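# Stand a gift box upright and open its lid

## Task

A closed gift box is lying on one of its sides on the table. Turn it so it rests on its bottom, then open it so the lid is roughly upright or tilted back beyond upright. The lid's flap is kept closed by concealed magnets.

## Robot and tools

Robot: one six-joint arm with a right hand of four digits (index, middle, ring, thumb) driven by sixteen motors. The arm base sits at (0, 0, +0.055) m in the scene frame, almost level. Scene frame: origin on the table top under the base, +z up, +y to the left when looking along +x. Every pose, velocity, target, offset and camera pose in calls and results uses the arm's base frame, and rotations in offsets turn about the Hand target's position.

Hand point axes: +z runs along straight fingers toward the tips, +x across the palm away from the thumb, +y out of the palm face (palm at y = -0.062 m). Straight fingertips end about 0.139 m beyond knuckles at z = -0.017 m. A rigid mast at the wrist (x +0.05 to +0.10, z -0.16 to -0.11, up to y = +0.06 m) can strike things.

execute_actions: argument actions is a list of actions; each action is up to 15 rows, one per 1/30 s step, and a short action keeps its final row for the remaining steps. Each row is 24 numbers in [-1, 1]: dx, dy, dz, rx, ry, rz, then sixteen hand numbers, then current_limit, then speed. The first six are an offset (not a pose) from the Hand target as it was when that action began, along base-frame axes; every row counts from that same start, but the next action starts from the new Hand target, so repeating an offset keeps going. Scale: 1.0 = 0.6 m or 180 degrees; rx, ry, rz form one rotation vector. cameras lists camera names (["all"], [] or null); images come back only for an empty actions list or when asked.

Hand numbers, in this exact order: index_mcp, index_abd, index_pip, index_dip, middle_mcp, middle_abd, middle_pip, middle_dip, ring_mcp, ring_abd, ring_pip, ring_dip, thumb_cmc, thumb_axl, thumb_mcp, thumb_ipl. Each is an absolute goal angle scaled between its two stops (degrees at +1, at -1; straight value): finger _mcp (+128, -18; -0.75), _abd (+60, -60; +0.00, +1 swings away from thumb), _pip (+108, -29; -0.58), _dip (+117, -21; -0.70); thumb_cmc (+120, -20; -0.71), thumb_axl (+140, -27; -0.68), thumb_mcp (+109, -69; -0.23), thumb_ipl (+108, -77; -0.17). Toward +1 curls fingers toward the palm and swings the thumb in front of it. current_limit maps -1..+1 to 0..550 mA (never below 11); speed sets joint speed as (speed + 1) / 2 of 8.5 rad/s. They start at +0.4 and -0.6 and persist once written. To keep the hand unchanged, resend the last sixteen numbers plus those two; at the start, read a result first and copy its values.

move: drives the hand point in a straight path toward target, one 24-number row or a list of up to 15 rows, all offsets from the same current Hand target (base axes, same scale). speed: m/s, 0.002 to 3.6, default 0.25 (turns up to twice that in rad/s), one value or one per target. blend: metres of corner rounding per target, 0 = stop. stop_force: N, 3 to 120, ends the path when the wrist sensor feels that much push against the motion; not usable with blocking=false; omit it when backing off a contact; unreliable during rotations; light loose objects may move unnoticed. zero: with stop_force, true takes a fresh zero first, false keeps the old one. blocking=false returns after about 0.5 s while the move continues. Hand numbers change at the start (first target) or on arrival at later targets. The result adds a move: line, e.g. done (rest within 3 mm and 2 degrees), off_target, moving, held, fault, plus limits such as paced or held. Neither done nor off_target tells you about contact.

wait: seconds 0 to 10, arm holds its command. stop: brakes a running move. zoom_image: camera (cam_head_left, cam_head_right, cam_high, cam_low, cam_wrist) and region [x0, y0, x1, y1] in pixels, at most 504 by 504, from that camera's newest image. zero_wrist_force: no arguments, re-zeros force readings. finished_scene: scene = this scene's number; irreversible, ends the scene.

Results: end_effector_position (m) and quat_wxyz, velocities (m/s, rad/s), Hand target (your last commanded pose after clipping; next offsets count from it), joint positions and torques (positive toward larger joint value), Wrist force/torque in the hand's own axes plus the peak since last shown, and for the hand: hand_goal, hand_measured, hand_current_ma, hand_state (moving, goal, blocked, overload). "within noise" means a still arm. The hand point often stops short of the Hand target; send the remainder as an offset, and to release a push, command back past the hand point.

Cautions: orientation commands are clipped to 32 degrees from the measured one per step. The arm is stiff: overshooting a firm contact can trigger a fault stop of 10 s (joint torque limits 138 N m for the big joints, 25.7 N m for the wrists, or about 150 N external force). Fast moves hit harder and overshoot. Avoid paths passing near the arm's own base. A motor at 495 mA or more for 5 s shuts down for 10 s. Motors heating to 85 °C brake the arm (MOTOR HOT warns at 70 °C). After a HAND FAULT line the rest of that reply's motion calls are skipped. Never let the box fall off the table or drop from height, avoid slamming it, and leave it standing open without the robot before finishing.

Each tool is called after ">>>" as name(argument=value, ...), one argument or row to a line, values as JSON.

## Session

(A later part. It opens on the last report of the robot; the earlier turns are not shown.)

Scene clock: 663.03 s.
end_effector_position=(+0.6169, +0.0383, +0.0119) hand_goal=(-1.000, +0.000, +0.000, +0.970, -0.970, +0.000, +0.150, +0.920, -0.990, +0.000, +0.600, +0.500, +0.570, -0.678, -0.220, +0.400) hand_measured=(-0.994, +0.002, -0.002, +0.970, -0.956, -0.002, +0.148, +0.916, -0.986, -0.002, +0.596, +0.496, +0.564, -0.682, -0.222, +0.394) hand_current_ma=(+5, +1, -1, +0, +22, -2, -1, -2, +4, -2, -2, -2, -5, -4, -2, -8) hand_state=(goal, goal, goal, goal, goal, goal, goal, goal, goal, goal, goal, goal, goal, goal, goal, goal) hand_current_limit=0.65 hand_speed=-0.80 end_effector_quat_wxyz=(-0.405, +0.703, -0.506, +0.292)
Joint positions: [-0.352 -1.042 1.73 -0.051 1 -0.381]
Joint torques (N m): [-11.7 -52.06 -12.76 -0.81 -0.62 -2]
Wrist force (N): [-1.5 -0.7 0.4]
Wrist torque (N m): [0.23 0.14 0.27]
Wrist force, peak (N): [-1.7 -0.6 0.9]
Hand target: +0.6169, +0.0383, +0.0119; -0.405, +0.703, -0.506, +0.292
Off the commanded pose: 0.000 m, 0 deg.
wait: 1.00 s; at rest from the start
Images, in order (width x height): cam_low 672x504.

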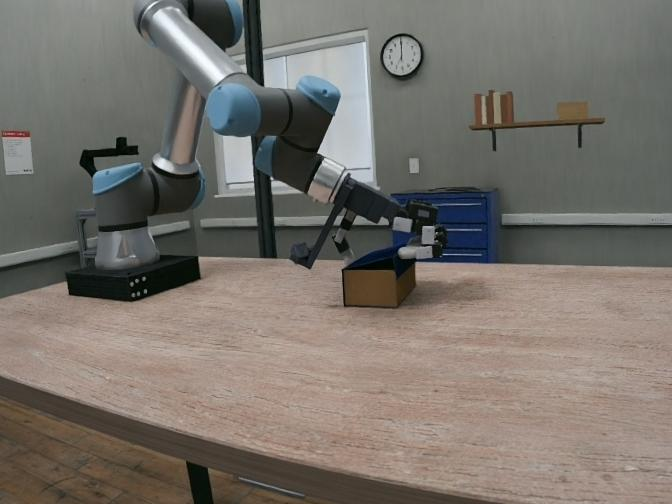

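>>> move(
  target=[
    [0.03,0.01,0.01,0,0,0,-1,0,0.0,0.97,-0.97,0,0.15,0.92,-0.99,0,0.6,0.5,0.571,-0.678,-0.3,0.0,0.4,-0.5],
    [0.0,0.0,0.25,0,0,0,-1,0,0.0,0.97,-0.97,0,0.15,0.92,-0.99,0,0.6,0.5,0.571,-0.678,-0.3,0.0,0.4,-0.5],
    [-0.3,-0.2,0.35,0,0,0,-1,0,0.0,0.97,-0.97,0,0.15,0.92,-0.99,0,0.6,0.5,0.571,-0.678,-0.3,0.0,0.4,-0.5],
  ],
  speed=0.15,
  cameras=["all"],
)

>>> zoom_image(
  camera="cam_high",
  region=[360, 190, 480, 310],
)

>>> zoom_image(
  camera="cam_low",
  region=[320, 220, 440, 320],
)

Scene clock: 681.33 s.
end_effector_position=(+0.4369, -0.0817, +0.2219) hand_goal=(-1.000, +0.000, +0.000, +0.970, -0.970, +0.000, +0.150, +0.920, -0.990, +0.000, +0.600, +0.500, +0.570, -0.678, -0.300, +0.000) hand_measured=(-0.994, +0.002, -0.002, +0.970, -0.956, -0.002, +0.148, +0.916, -0.984, -0.002, +0.596, +0.496, +0.568, -0.680, -0.294, +0.002) hand_current_ma=(+6, +1, -1, +0, +22, -2, -1, -2, +5, -2, -2, -2, -1, -2, +7, +3) hand_state=(goal, goal, goal, goal, goal, goal, goal, goal, goal, goal, goal, goal, goal, goal, goal, goal) hand_current_limit=0.40 hand_speed=-0.50 end_effector_quat_wxyz=(-0.405, +0.703, -0.506, +0.292)
Joint positions: [-0.888 -1.528 1.851 0.699 0.626 -0.926]
Joint torques (N m): [-12.43 -8.33 -10.85 3.31 -3.36 -1.99]
Wrist force (N): [-1.6 -0.9 0.2]
Wrist torque (N m): [0.24 0.17 0.29]
Wrist force, peak (N): [-1.7 -1.3 1.6]
Hand target: +0.4369, -0.0817, +0.2219; -0.405, +0.703, -0.506, +0.292
Off the commanded pose: 0.000 m, 0 deg.
move: done

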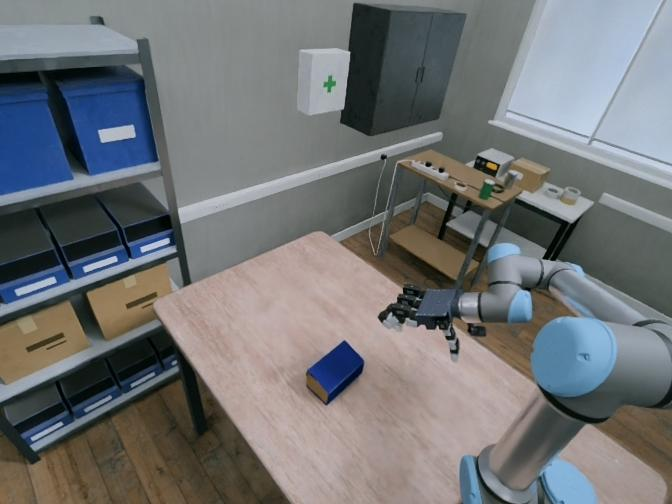

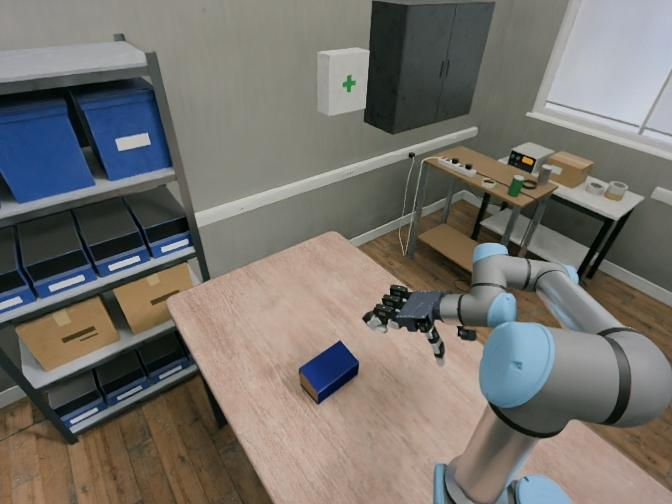

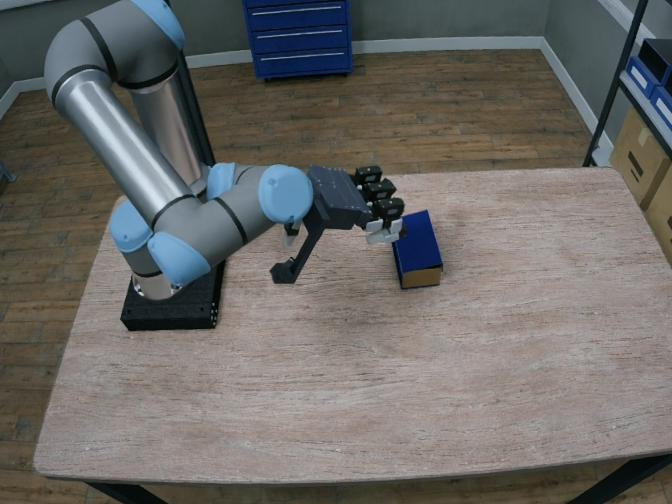

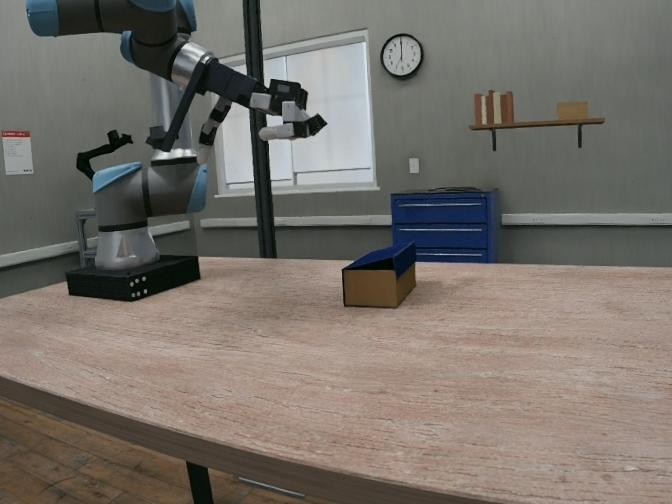

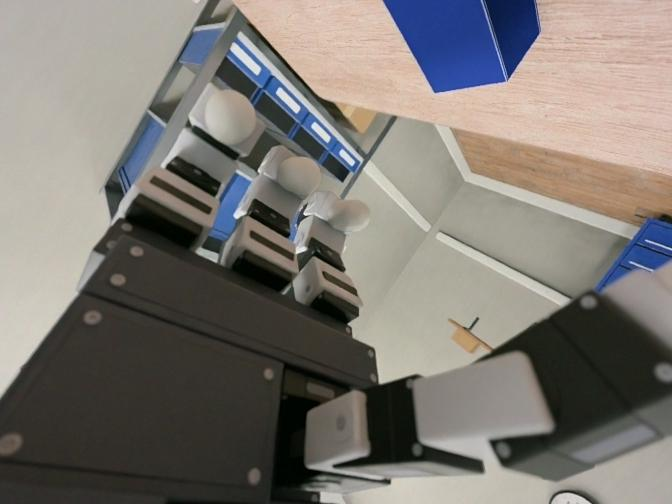

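Scaled by 4.200 from the camera's 672x504 image, which has a finer 960x720 frame.

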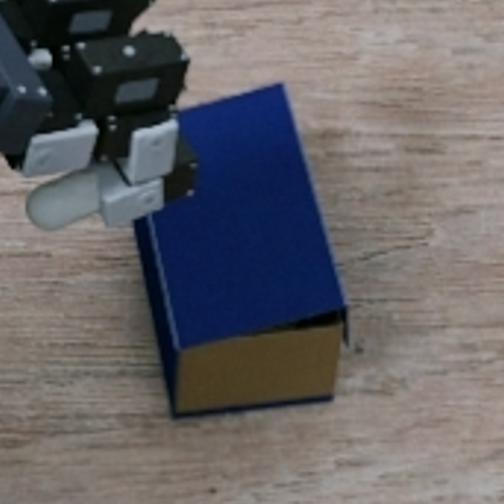

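Scaled by 4.200 from the camera's 672x504 image, which has a finer 960x720 frame.

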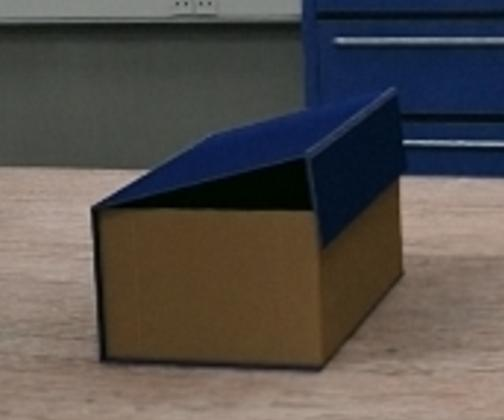

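>>> move(
  target=[
    [0.2,0.05,0.15,0,0,0,-0.753,0,-0.577,0.68,-0.753,0,-0.577,0.68,-0.753,0,-0.577,0.68,-0.7,-0.678,-0.23,-0.17,0.4,-0.3],
    [0.492,0.216,0.15,-0.0393,0.3327,-0.1181,-0.753,0,-0.577,0.68,-0.753,0,-0.577,0.68,-0.753,0,-0.577,0.68,-0.7,-0.678,-0.23,-0.17,0.4,-0.3],
  ],
  speed=0.3,
  cameras=["cam_high","cam_low","cam_head_left"],
)

Scene clock: 728.23 s.
end_effector_position=(+0.7308, +0.0479, +0.3111) hand_goal=(-0.754, +0.000, -0.578, +0.680, -0.754, +0.000, -0.578, +0.680, -0.754, +0.000, -0.578, +0.680, -0.700, -0.678, -0.230, -0.170) hand_measured=(-0.748, +0.002, -0.574, +0.682, -0.748, -0.002, -0.574, +0.682, -0.748, -0.002, -0.574, +0.676, -0.688, -0.680, -0.228, -0.166) hand_current_ma=(+6, +1, +3, +2, +6, -1, +4, +1, +6, -1, +4, -2, +16, -2, +2, +3) hand_state=(goal, goal, goal, goal, goal, goal, goal, goal, goal, goal, goal, goal, goal, goal, goal, goal) hand_current_limit=0.40 hand_speed=-0.30 end_effector_quat_wxyz=(+0.290, -0.588, +0.720, -0.227)
Joint positions: [-0.205 -0.581 0.035 1.375 1.417 0.056]
Joint torques (N m): [-13.7 -43.76 -28.2 2.58 -2.44 1.87]
Wrist force (N): [-1.2 0.0 0.6]
Wrist torque (N m): [0.17 0.04 0.17]
Wrist force, peak (N): [-1.9 -2.6 0.8]
Hand target: +0.7321, +0.0479, +0.3119; +0.079, -0.662, +0.743, -0.062
Off the commanded pose: 0.002 m, 44 deg; orientation clipped.
elbow stopped short: the move would have taken joint 3 (elbow) straighter than the controller allows.
move: off_target; limits=paced
Images, in order (width x height): cam_head_left 672x504, cam_high 672x504, cam_low 672x504.

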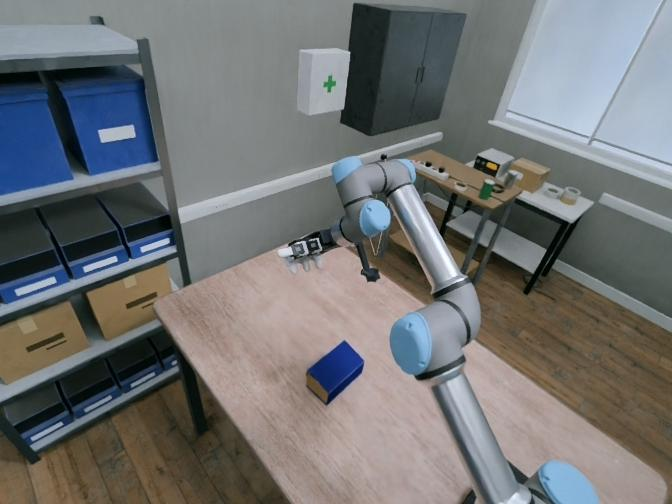

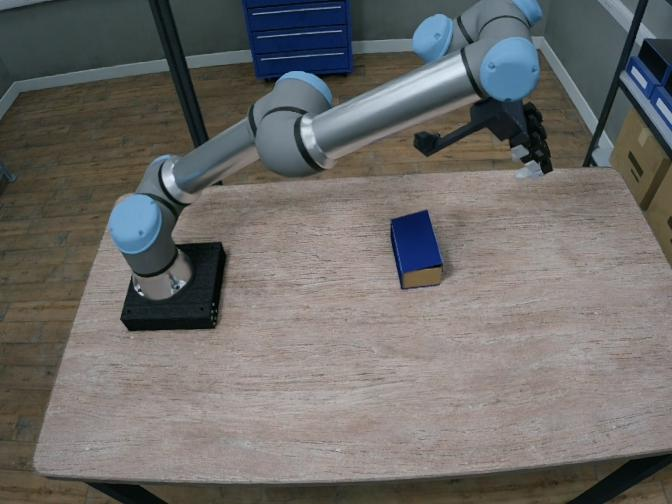

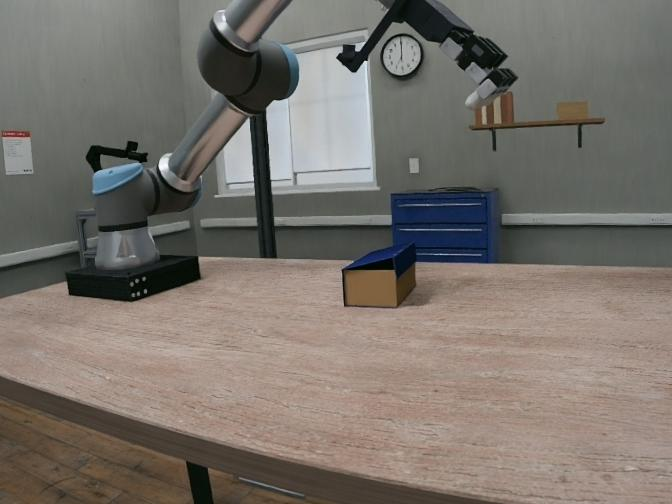

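>>> move(
  target=[-0.04,0,-0.286,-0.0049,0.064,0.0092,-0.753,0,-0.577,0.68,-0.753,0,-0.577,0.68,-0.753,0,-0.577,0.68,-0.7,-0.678,-0.23,-0.17,0.4,-0.3],
  speed=0.2,
  cameras=["cam_high","cam_low","cam_head_left"],
)

>>> zoom_image(
  camera="cam_low",
  region=[320, 180, 500, 320],
)

Scene clock: 735.03 s.
end_effector_position=(+0.7066, +0.0479, +0.1399) hand_goal=(-0.754, +0.000, -0.578, +0.680, -0.754, +0.000, -0.578, +0.680, -0.754, +0.000, -0.578, +0.680, -0.700, -0.678, -0.230, -0.170) hand_measured=(-0.748, +0.002, -0.574, +0.682, -0.748, -0.002, -0.574, +0.682, -0.748, -0.002, -0.574, +0.676, -0.690, -0.680, -0.228, -0.166) hand_current_ma=(+6, +1, +3, +2, +6, -1, +3, +1, +6, -1, +4, -2, +12, -2, +2, +3) hand_state=(goal, goal, goal, goal, goal, goal, goal, goal, goal, goal, goal, goal, goal, goal, goal, goal) hand_current_limit=0.40 hand_speed=-0.30 end_effector_quat_wxyz=(+0.148, -0.643, +0.742, -0.121)
Joint positions: [-0.178 -0.336 0.035 1.496 1.494 -0.019]
Joint torques (N m): [15.42 -48.96 -23.3 3.02 1.94 -1.94]
Wrist force (N): [-0.8 -0.1 0.3]
Wrist torque (N m): [0.10 -0.03 0.19]
Wrist force, peak (N): [-1.6 -0.2 0.9]
Hand target: +0.7081, +0.0479, +0.1403; +0.000, -0.676, +0.737, +0.000
Off the commanded pose: 0.002 m, 22 deg.
elbow stopped short: the move would have taken joint 3 (elbow) straighter than the controller allows.
move: off_target
Images, in order (width x height): cam_head_left 672x504, cam_high 672x504, cam_low 672x504.

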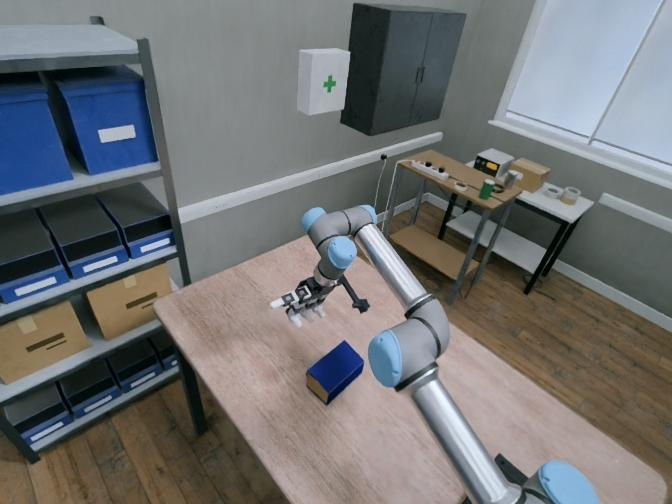

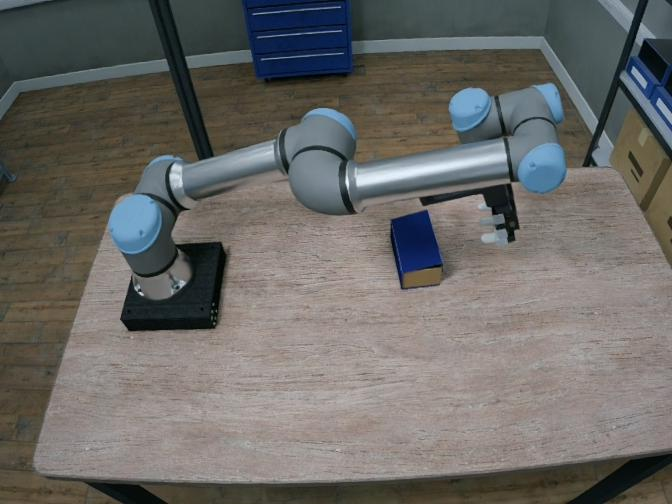

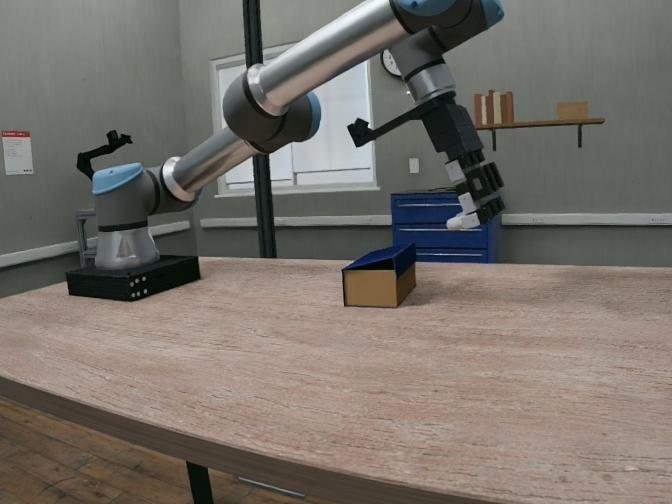

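Scaled by 2.800 from the camera's 672x504 image, which has a finer 960x720 frame.

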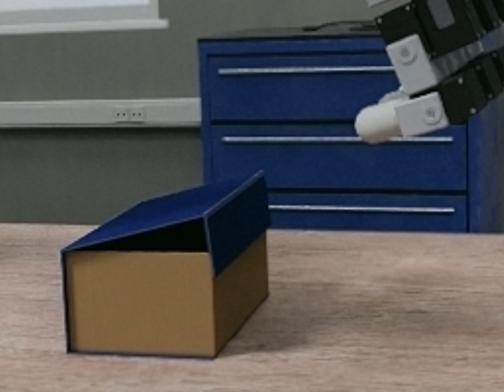

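>>> move(
  target=[
    [-0.03,0.01,-0.08,-0.012,-0.138,0,-0.753,0,-0.577,0.68,-0.753,0,-0.577,0.68,-0.753,0,-0.577,0.68,-0.7,-0.678,-0.23,-0.17,0.4,-0.3],
    [-0.06,0.01,-0.165,-0.012,-0.138,0,-0.753,0,-0.577,0.68,-0.753,0,-0.577,0.68,-0.753,0,-0.577,0.68,-0.7,-0.678,-0.23,-0.17,0.4,-0.3],
    [-0.102,0.01,-0.165,-0.012,-0.138,0,-0.753,0,-0.577,0.68,-0.753,0,-0.577,0.68,-0.753,0,-0.577,0.68,-0.7,-0.678,-0.23,-0.17,0.4,-0.3],
  ],
  speed=0.12,
  cameras=["cam_high","cam_low"],
)

>>> zoom_image(
  camera="cam_low",
  region=[330, 200, 470, 320],
)

>>> zoom_image(
  camera="cam_high",
  region=[380, 190, 500, 310],
)

Scene clock: 746.83 s.
end_effector_position=(+0.6469, +0.0539, +0.0413) hand_goal=(-0.754, +0.000, -0.578, +0.680, -0.754, +0.000, -0.578, +0.680, -0.754, +0.000, -0.578, +0.680, -0.700, -0.678, -0.230, -0.170) hand_measured=(-0.748, +0.002, -0.574, +0.682, -0.748, -0.002, -0.574, +0.682, -0.748, -0.002, -0.574, +0.676, -0.690, -0.680, -0.228, -0.166) hand_current_ma=(+6, +1, +3, +2, +6, -1, +3, +1, +6, -1, +3, -2, +10, -2, +2, +3) hand_state=(goal, goal, goal, goal, goal, goal, goal, goal, goal, goal, goal, goal, goal, goal, goal, goal) hand_current_limit=0.40 hand_speed=-0.30 end_effector_quat_wxyz=(-0.146, +0.660, -0.719, +0.159)
Joint positions: [-0.162 -0.699 0.979 0.856 1.54 -0.069]
Joint torques (N m): [-12.57 -64.48 -9.75 0.02 -2.11 -2.04]
Wrist force (N): [-1.1 -0.3 0.0]
Wrist torque (N m): [0.08 0.03 0.18]
Wrist force, peak (N): [-1.1 -1.1 0.2]
Hand target: +0.6469, +0.0539, +0.0413; -0.146, +0.660, -0.719, +0.159
Off the commanded pose: 0.000 m, 0 deg.
move: done
Images, in order (width x height): cam_high 672x504, cam_low 672x504.

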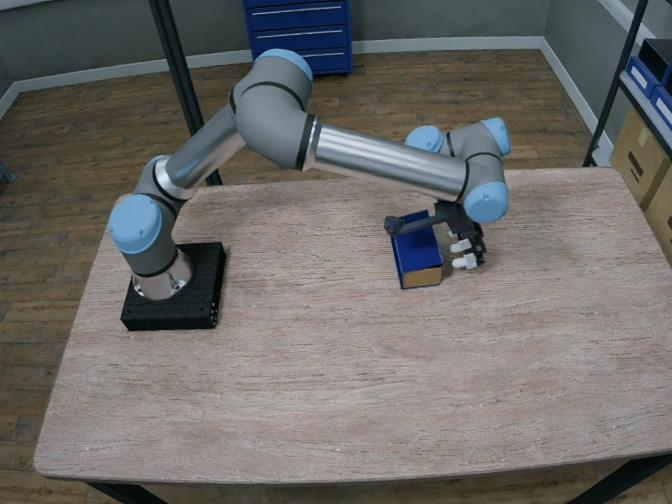

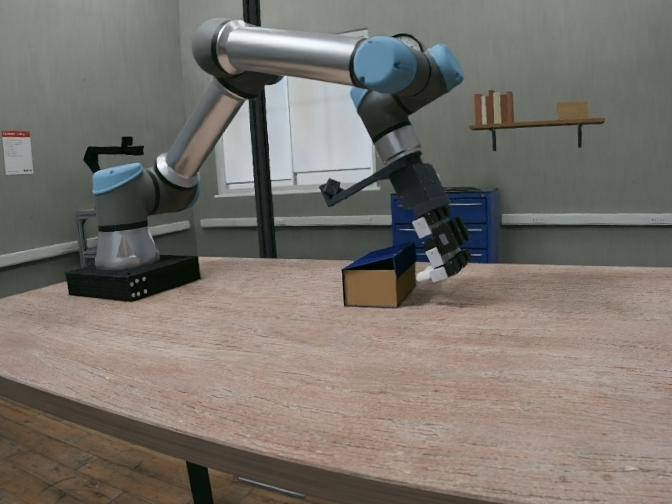

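Scaled by 3.600 from the camera's 672x504 image, which has a finer 960x720 frame.

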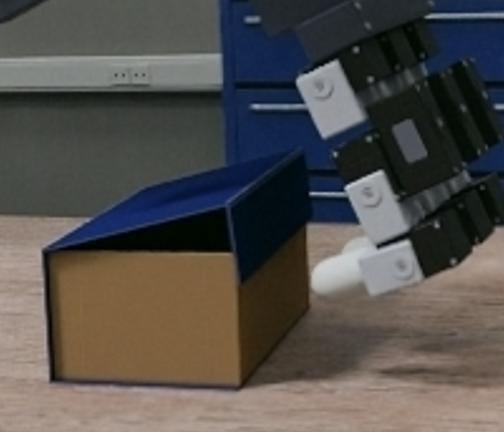

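Scaled by 4.200 from the camera's 672x504 image, which has a finer 960x720 frame.

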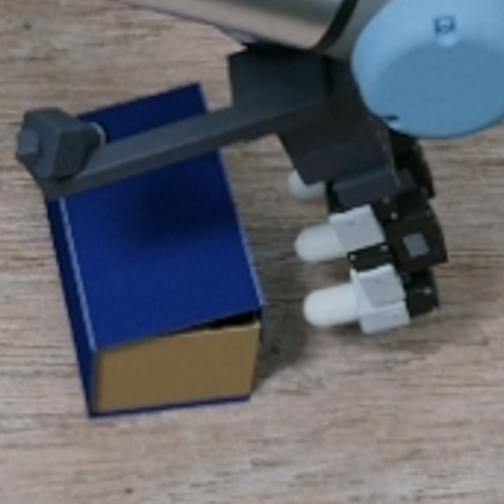

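>>> move(
  target=[
    [0,0,-0.014,0,0,0,-0.753,0,-0.577,0.68,-0.753,0,-0.577,0.68,-0.753,0,-0.577,0.68,-0.7,-0.678,-0.23,-0.17,0.4,-0.3],
  ],
  speed=0.05,
)

>>> move(
  target=[
    [-0.058,0.005,0,0,0,0,-0.753,0,-0.577,0.68,-0.753,0,-0.577,0.68,-0.753,0,-0.577,0.68,-0.7,-0.678,-0.23,-0.17,0.4,-0.3],
  ],
  speed=0.03,
  stop_force=3.5,
  cameras=["cam_high","cam_low"],
)

>>> zoom_image(
  camera="cam_low",
  region=[330, 200, 470, 320],
)

>>> zoom_image(
  camera="cam_high",
  region=[380, 190, 500, 310],
)

Scene clock: 753.67 s.
end_effector_position=(+0.6469, +0.0539, +0.0329) hand_goal=(-0.754, +0.000, -0.578, +0.680, -0.754, +0.000, -0.578, +0.680, -0.754, +0.000, -0.578, +0.680, -0.700, -0.678, -0.230, -0.170) hand_measured=(-0.748, +0.002, -0.574, +0.682, -0.748, -0.002, -0.574, +0.682, -0.748, -0.002, -0.574, +0.676, -0.690, -0.680, -0.228, -0.166) hand_current_ma=(+6, +1, +3, +2, +6, -1, +3, +1, +6, -1, +3, -2, +10, -2, +2, +3) hand_state=(goal, goal, goal, goal, goal, goal, goal, goal, goal, goal, goal, goal, goal, goal, goal, goal) hand_current_limit=0.40 hand_speed=-0.30 end_effector_quat_wxyz=(-0.146, +0.660, -0.719, +0.159)
Joint positions: [-0.162 -0.692 0.989 0.839 1.54 -0.069]
Joint torques (N m): [-11.73 -40.36 -10.19 0.03 -2.26 -2.05]
Wrist force (N): [-1.2 -0.2 -0.1]
Wrist torque (N m): [0.11 0.05 0.17]
Wrist force, peak (N): [-1.4 -0.2 -0.3]
Hand target: +0.6469, +0.0539, +0.0329; -0.146, +0.660, -0.719, +0.159
Off the commanded pose: 0.000 m, 0 deg.
move: done

Scene clock: 755.73 s.
end_effector_position=(+0.6121, +0.0569, +0.0329) hand_goal=(-0.754, +0.000, -0.578, +0.680, -0.754, +0.000, -0.578, +0.680, -0.754, +0.000, -0.578, +0.680, -0.700, -0.678, -0.230, -0.170) hand_measured=(-0.748, +0.002, -0.574, +0.682, -0.748, -0.002, -0.574, +0.682, -0.750, -0.002, -0.576, +0.678, -0.690, -0.680, -0.228, -0.166) hand_current_ma=(+6, +1, +3, +2, +6, -1, +3, +1, +4, -1, +1, -2, +10, -2, +2, +3) hand_state=(goal, goal, goal, goal, goal, goal, goal, goal, goal, goal, goal, goal, goal, goal, goal, goal) hand_current_limit=0.40 hand_speed=-0.30 end_effector_quat_wxyz=(-0.146, +0.660, -0.719, +0.159)
Joint positions: [-0.166 -0.782 1.155 0.763 1.538 -0.073]
Joint torques (N m): [-13.07 -61.69 -9.89 -0.02 -2.16 -2.08]
Wrist force (N): [-1.0 -0.5 0.1]
Wrist torque (N m): [0.13 0.05 0.16]
Wrist force, peak (N): [-1.1 -0.8 0.2]
Hand target: +0.6121, +0.0569, +0.0329; -0.146, +0.660, -0.719, +0.159
Off the commanded pose: 0.000 m, 0 deg.
move: done
Images, in order (width x height): cam_high 672x504, cam_low 672x504.

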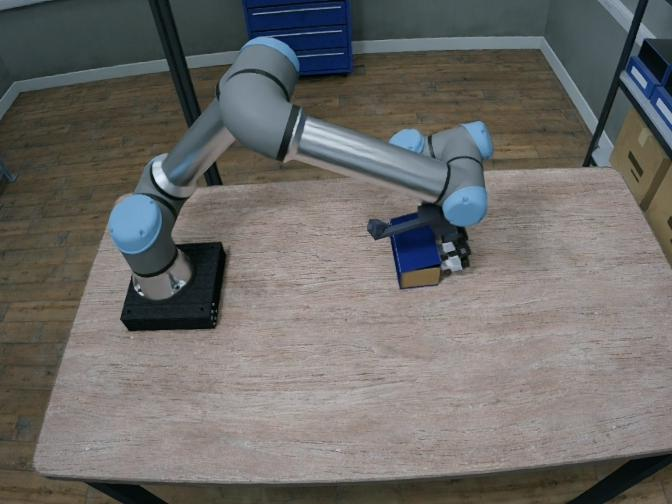

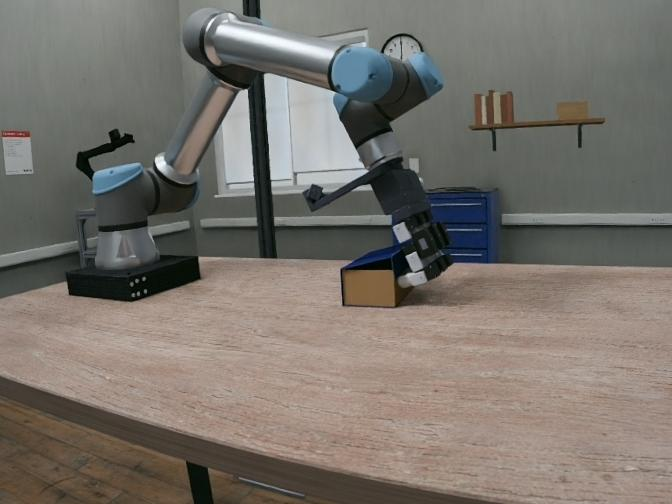

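Scaled by 3.600 from the camera's 672x504 image, which has a finer 960x720 frame.

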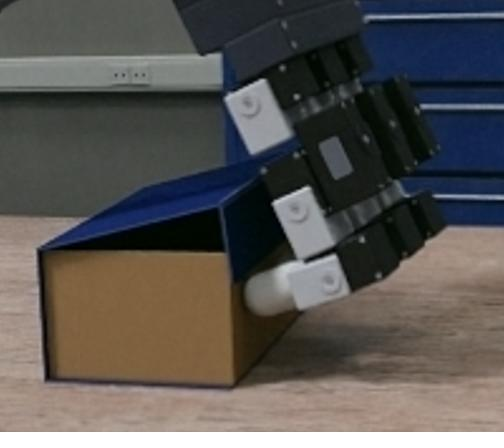

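Scaled by 4.200 from the camera's 672x504 image, which has a finer 960x720 frame.

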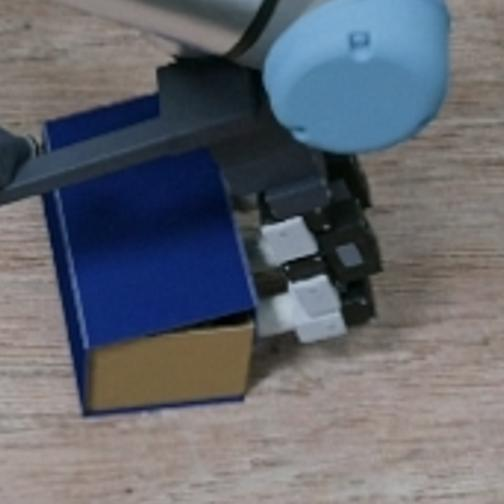

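>>> move(
  target=[
    [-0.0033,0,0.053,0,0,0,-0.753,0,-0.577,0.68,-0.753,0,-0.577,0.68,-0.753,0,-0.577,0.68,-0.7,-0.678,-0.23,-0.17,0.4,-0.3],
    [-0.03,0.0026,0.07,0,0,0,-0.753,0,-0.577,0.68,-0.753,0,-0.577,0.68,-0.753,0,-0.577,0.68,-0.7,-0.678,-0.23,-0.17,0.4,-0.3],
    [-0.0457,0.004,0.0967,0,0,0,-0.753,0,-0.577,0.68,-0.753,0,-0.577,0.68,-0.753,0,-0.577,0.68,-0.7,-0.678,-0.23,-0.17,0.4,-0.3],
  ],
  speed=0.04,
  cameras=["cam_high","cam_low"],
)

>>> zoom_image(
  camera="cam_low",
  region=[330, 200, 470, 320],
)

Scene clock: 770.77 s.
end_effector_position=(+0.5848, +0.0593, +0.0908) hand_goal=(-0.754, +0.000, -0.578, +0.680, -0.754, +0.000, -0.578, +0.680, -0.754, +0.000, -0.578, +0.680, -0.700, -0.678, -0.230, -0.170) hand_measured=(-0.748, +0.002, -0.574, +0.682, -0.748, -0.002, -0.576, +0.682, -0.750, -0.002, -0.576, +0.678, -0.690, -0.680, -0.228, -0.166) hand_current_ma=(+6, +1, +3, +2, +6, -1, +1, +1, +4, -1, +1, -2, +10, -2, +2, +3) hand_state=(goal, goal, goal, goal, goal, goal, goal, goal, goal, goal, goal, goal, goal, goal, goal, goal) hand_current_limit=0.40 hand_speed=-0.30 end_effector_quat_wxyz=(-0.146, +0.660, -0.719, +0.159)
Joint positions: [-0.17 -0.898 1.204 0.831 1.536 -0.077]
Joint torques (N m): [-12.99 -57.9 -11.15 3.18 -2.11 -2.03]
Wrist force (N): [-1.1 -0.6 0.0]
Wrist torque (N m): [0.11 0.05 0.18]
Wrist force, peak (N): [-1.4 -0.4 0.3]
Hand target: +0.5847, +0.0593, +0.0909; -0.146, +0.660, -0.719, +0.159
Off the commanded pose: 0.000 m, 0 deg.
move: done
Images, in order (width x height): cam_high 672x504, cam_low 672x504.

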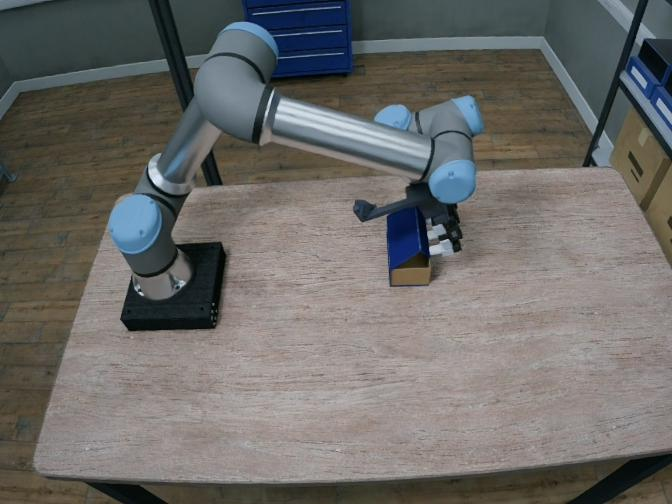

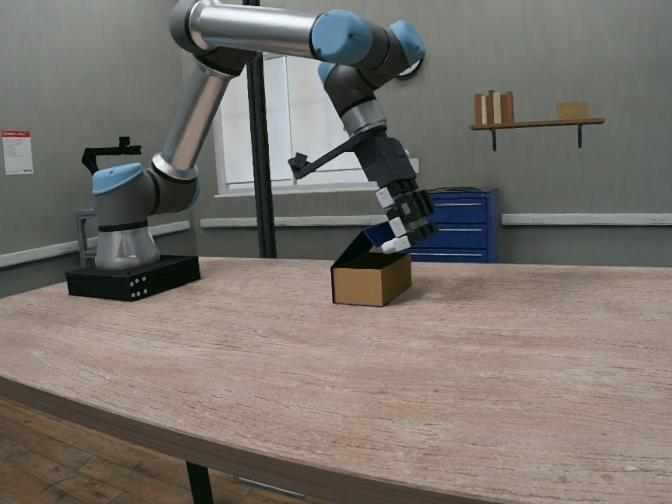

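Scaled by 3.600 from the camera's 672x504 image, which has a finer 960x720 frame.

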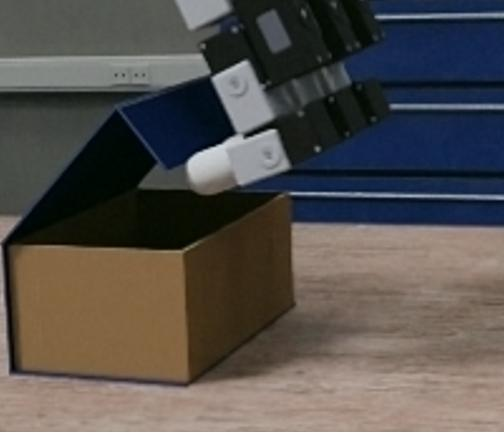

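>>> move(
  target=[
    [-0.04,0.0035,0.025,0,0,0,-0.753,0,-0.577,0.68,-0.753,0,-0.577,0.68,-0.753,0,-0.577,0.68,-0.7,-0.678,-0.23,-0.17,0.4,-0.3],
    [-0.09,0.008,0.045,0,0,0,-0.753,0,-0.577,0.68,-0.753,0,-0.577,0.68,-0.753,0,-0.577,0.68,-0.7,-0.678,-0.23,-0.17,0.4,-0.3],
  ],
  speed=0.05,
  cameras=["cam_high","cam_low"],
)

>>> zoom_image(
  camera="cam_low",
  region=[310, 200, 450, 320],
)

Scene clock: 777.43 s.
end_effector_position=(+0.5308, +0.0641, +0.1179) hand_goal=(-0.754, +0.000, -0.578, +0.680, -0.754, +0.000, -0.578, +0.680, -0.754, +0.000, -0.578, +0.680, -0.700, -0.678, -0.230, -0.170) hand_measured=(-0.748, +0.002, -0.576, +0.682, -0.748, -0.002, -0.576, +0.682, -0.750, -0.002, -0.576, +0.678, -0.690, -0.680, -0.228, -0.166) hand_current_ma=(+6, +1, +2, +2, +5, -1, +1, +1, +4, -1, +1, -2, +10, -2, +2, +3) hand_state=(goal, goal, goal, goal, goal, goal, goal, goal, goal, goal, goal, goal, goal, goal, goal, goal) hand_current_limit=0.40 hand_speed=-0.30 end_effector_quat_wxyz=(-0.146, +0.660, -0.719, +0.159)
Joint positions: [-0.179 -1.047 1.376 0.808 1.532 -0.085]
Joint torques (N m): [-12.53 -52.59 -11.81 -0.18 -2.19 -2.04]
Wrist force (N): [-1.0 -0.4 -0.3]
Wrist torque (N m): [0.17 0.04 0.18]
Wrist force, peak (N): [-1.4 -0.5 0.4]
Hand target: +0.5307, +0.0641, +0.1179; -0.146, +0.660, -0.719, +0.159
Off the commanded pose: 0.000 m, 0 deg.
move: done
Images, in order (width x height): cam_high 672x504, cam_low 672x504.

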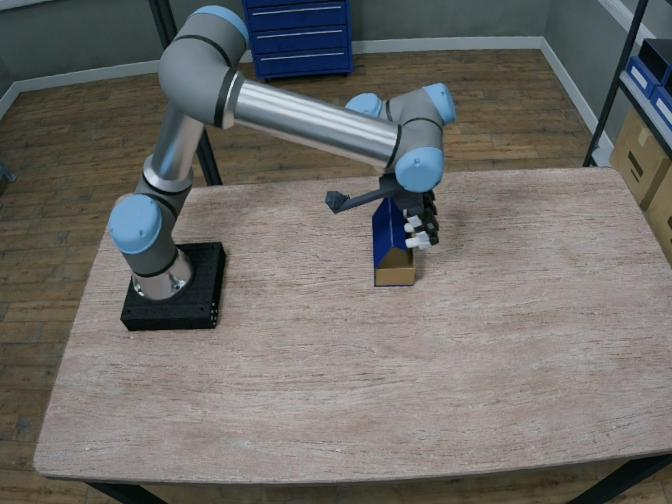

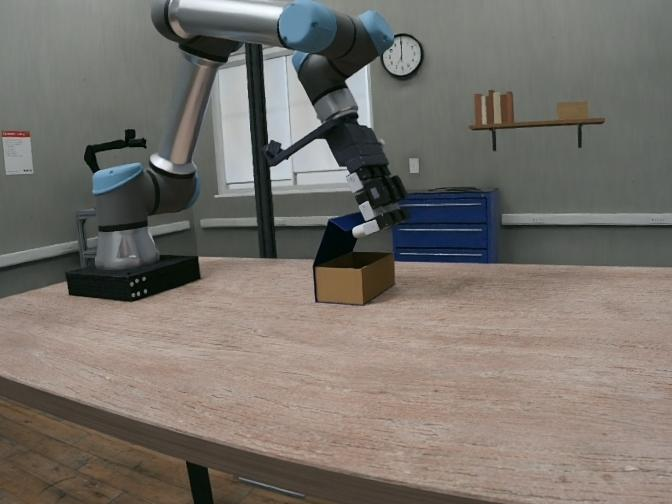

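Scaled by 3.600 from the camera's 672x504 image, which has a finer 960x720 frame.

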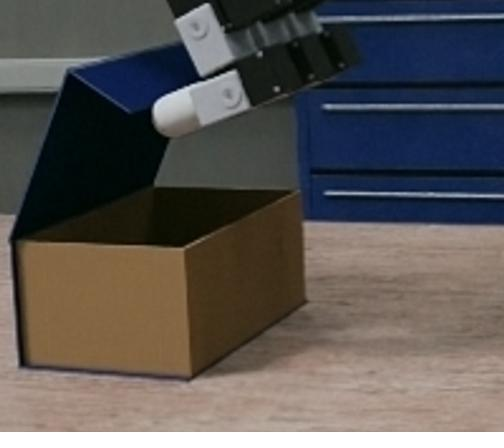

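>>> move(
  target=[
    [-0.085,0.007,0.014,0,0,0,-0.753,0,-0.577,0.68,-0.753,0,-0.577,0.68,-0.753,0,-0.577,0.68,-0.7,-0.678,-0.23,-0.17,0.4,-0.3],
  ],
  speed=0.04,
  cameras=["cam_high","cam_low"],
)

>>> zoom_image(
  camera="cam_low",
  region=[290, 200, 430, 320],
)

Scene clock: 782.23 s.
end_effector_position=(+0.4797, +0.0683, +0.1263) hand_goal=(-0.754, +0.000, -0.578, +0.680, -0.754, +0.000, -0.578, +0.680, -0.754, +0.000, -0.578, +0.680, -0.700, -0.678, -0.230, -0.170) hand_measured=(-0.748, +0.002, -0.576, +0.682, -0.748, -0.002, -0.576, +0.682, -0.750, -0.002, -0.576, +0.678, -0.690, -0.680, -0.228, -0.166) hand_current_ma=(+5, +1, +1, +1, +5, -1, +1, +1, +4, -1, +1, -2, +10, -2, +2, +3) hand_state=(goal, goal, goal, goal, goal, goal, goal, goal, goal, goal, goal, goal, goal, goal, goal, goal) hand_current_limit=0.40 hand_speed=-0.30 end_effector_quat_wxyz=(-0.146, +0.660, -0.719, +0.159)
Joint positions: [-0.19 -1.17 1.54 0.768 1.528 -0.095]
Joint torques (N m): [-13.24 -48.84 -9.64 -0.08 -2.2 -2.18]
Wrist force (N): [-1.0 -0.6 0.0]
Wrist torque (N m): [0.09 0.06 0.17]
Wrist force, peak (N): [-1.1 -0.8 0.0]
Hand target: +0.4797, +0.0683, +0.1263; -0.146, +0.660, -0.719, +0.159
Off the commanded pose: 0.000 m, 0 deg.
move: done
Images, in order (width x height): cam_high 672x504, cam_low 672x504.

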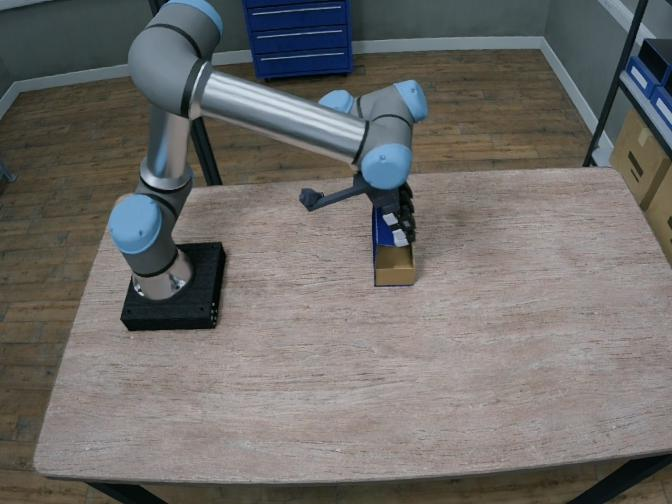

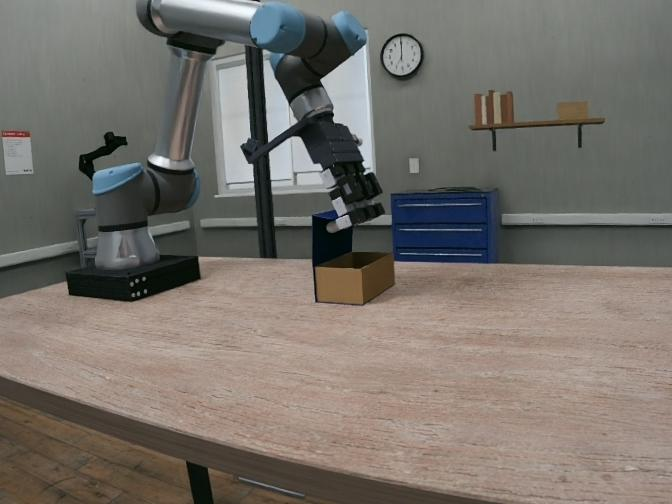

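Scaled by 3.600 from the camera's 672x504 image, which has a finer 960x720 frame.

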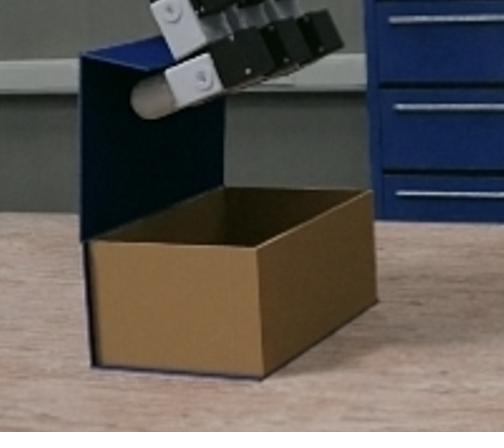

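>>> move(
  target=[
    [-0.035,0.003,-0.005,0,0,0,-0.753,0,-0.577,0.68,-0.753,0,-0.577,0.68,-0.753,0,-0.577,0.68,-0.7,-0.678,-0.23,-0.17,0.4,-0.3],
    [0.07,-0.006,-0.015,0,0,0,-0.753,0,-0.577,0.68,-0.753,0,-0.577,0.68,-0.753,0,-0.577,0.68,-0.7,-0.678,-0.23,-0.17,0.4,-0.3],
    [0.18,-0.015,0,0,0,0,-0.753,0,-0.577,0.68,-0.753,0,-0.577,0.68,-0.753,0,-0.577,0.68,-0.7,-0.678,-0.23,-0.17,0.4,-0.3],
  ],
  speed=0.05,
  cameras=["cam_high","cam_low"],
)

>>> zoom_image(
  camera="cam_low",
  region=[290, 200, 430, 320],
)

Scene clock: 790.83 s.
end_effector_position=(+0.5877, +0.0593, +0.1263) hand_goal=(-0.754, +0.000, -0.578, +0.680, -0.754, +0.000, -0.578, +0.680, -0.754, +0.000, -0.578, +0.680, -0.700, -0.678, -0.230, -0.170) hand_measured=(-0.748, +0.002, -0.576, +0.682, -0.748, -0.002, -0.576, +0.682, -0.752, +0.000, -0.576, +0.678, -0.690, -0.680, -0.228, -0.166) hand_current_ma=(+5, +1, +1, +1, +5, -1, +1, +1, +2, +0, +1, -2, +10, -2, +2, +3) hand_state=(goal, goal, goal, goal, goal, goal, goal, goal, goal, goal, goal, goal, goal, goal, goal, goal) hand_current_limit=0.40 hand_speed=-0.30 end_effector_quat_wxyz=(-0.146, +0.660, -0.719, +0.159)
Joint positions: [-0.169 -0.914 1.137 0.913 1.536 -0.076]
Joint torques (N m): [14.26 -33.44 -29.22 3.26 2.3 1.71]
Wrist force (N): [-0.7 -0.2 0.2]
Wrist torque (N m): [0.12 0.00 0.12]
Wrist force, peak (N): [-1.5 -0.2 -0.2]
Hand target: +0.5877, +0.0593, +0.1263; -0.146, +0.660, -0.719, +0.159
Off the commanded pose: 0.000 m, 0 deg.
move: done
Images, in order (width x height): cam_high 672x504, cam_low 672x504.

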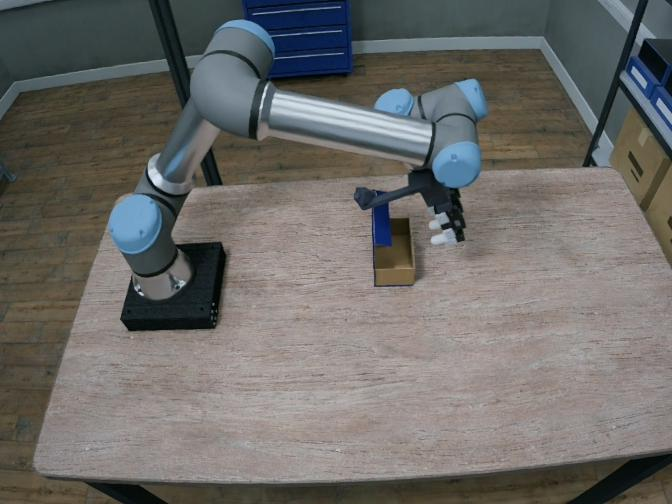

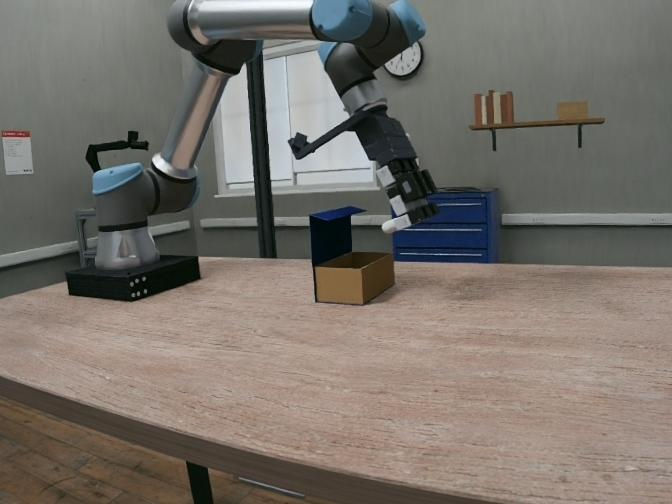

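Scaled by 3.600 from the camera's 672x504 image, which has a finer 960x720 frame.

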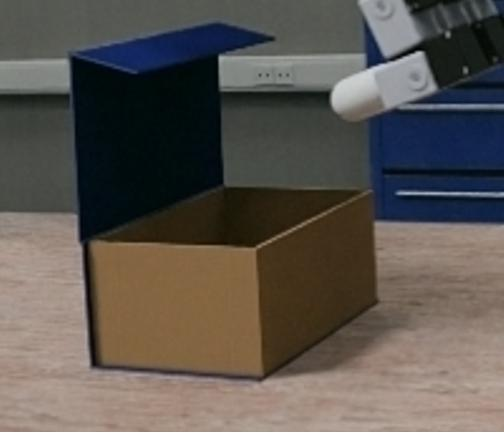

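>>> finished_scene(
  scene=1,
)

The scene is finished: the task was done.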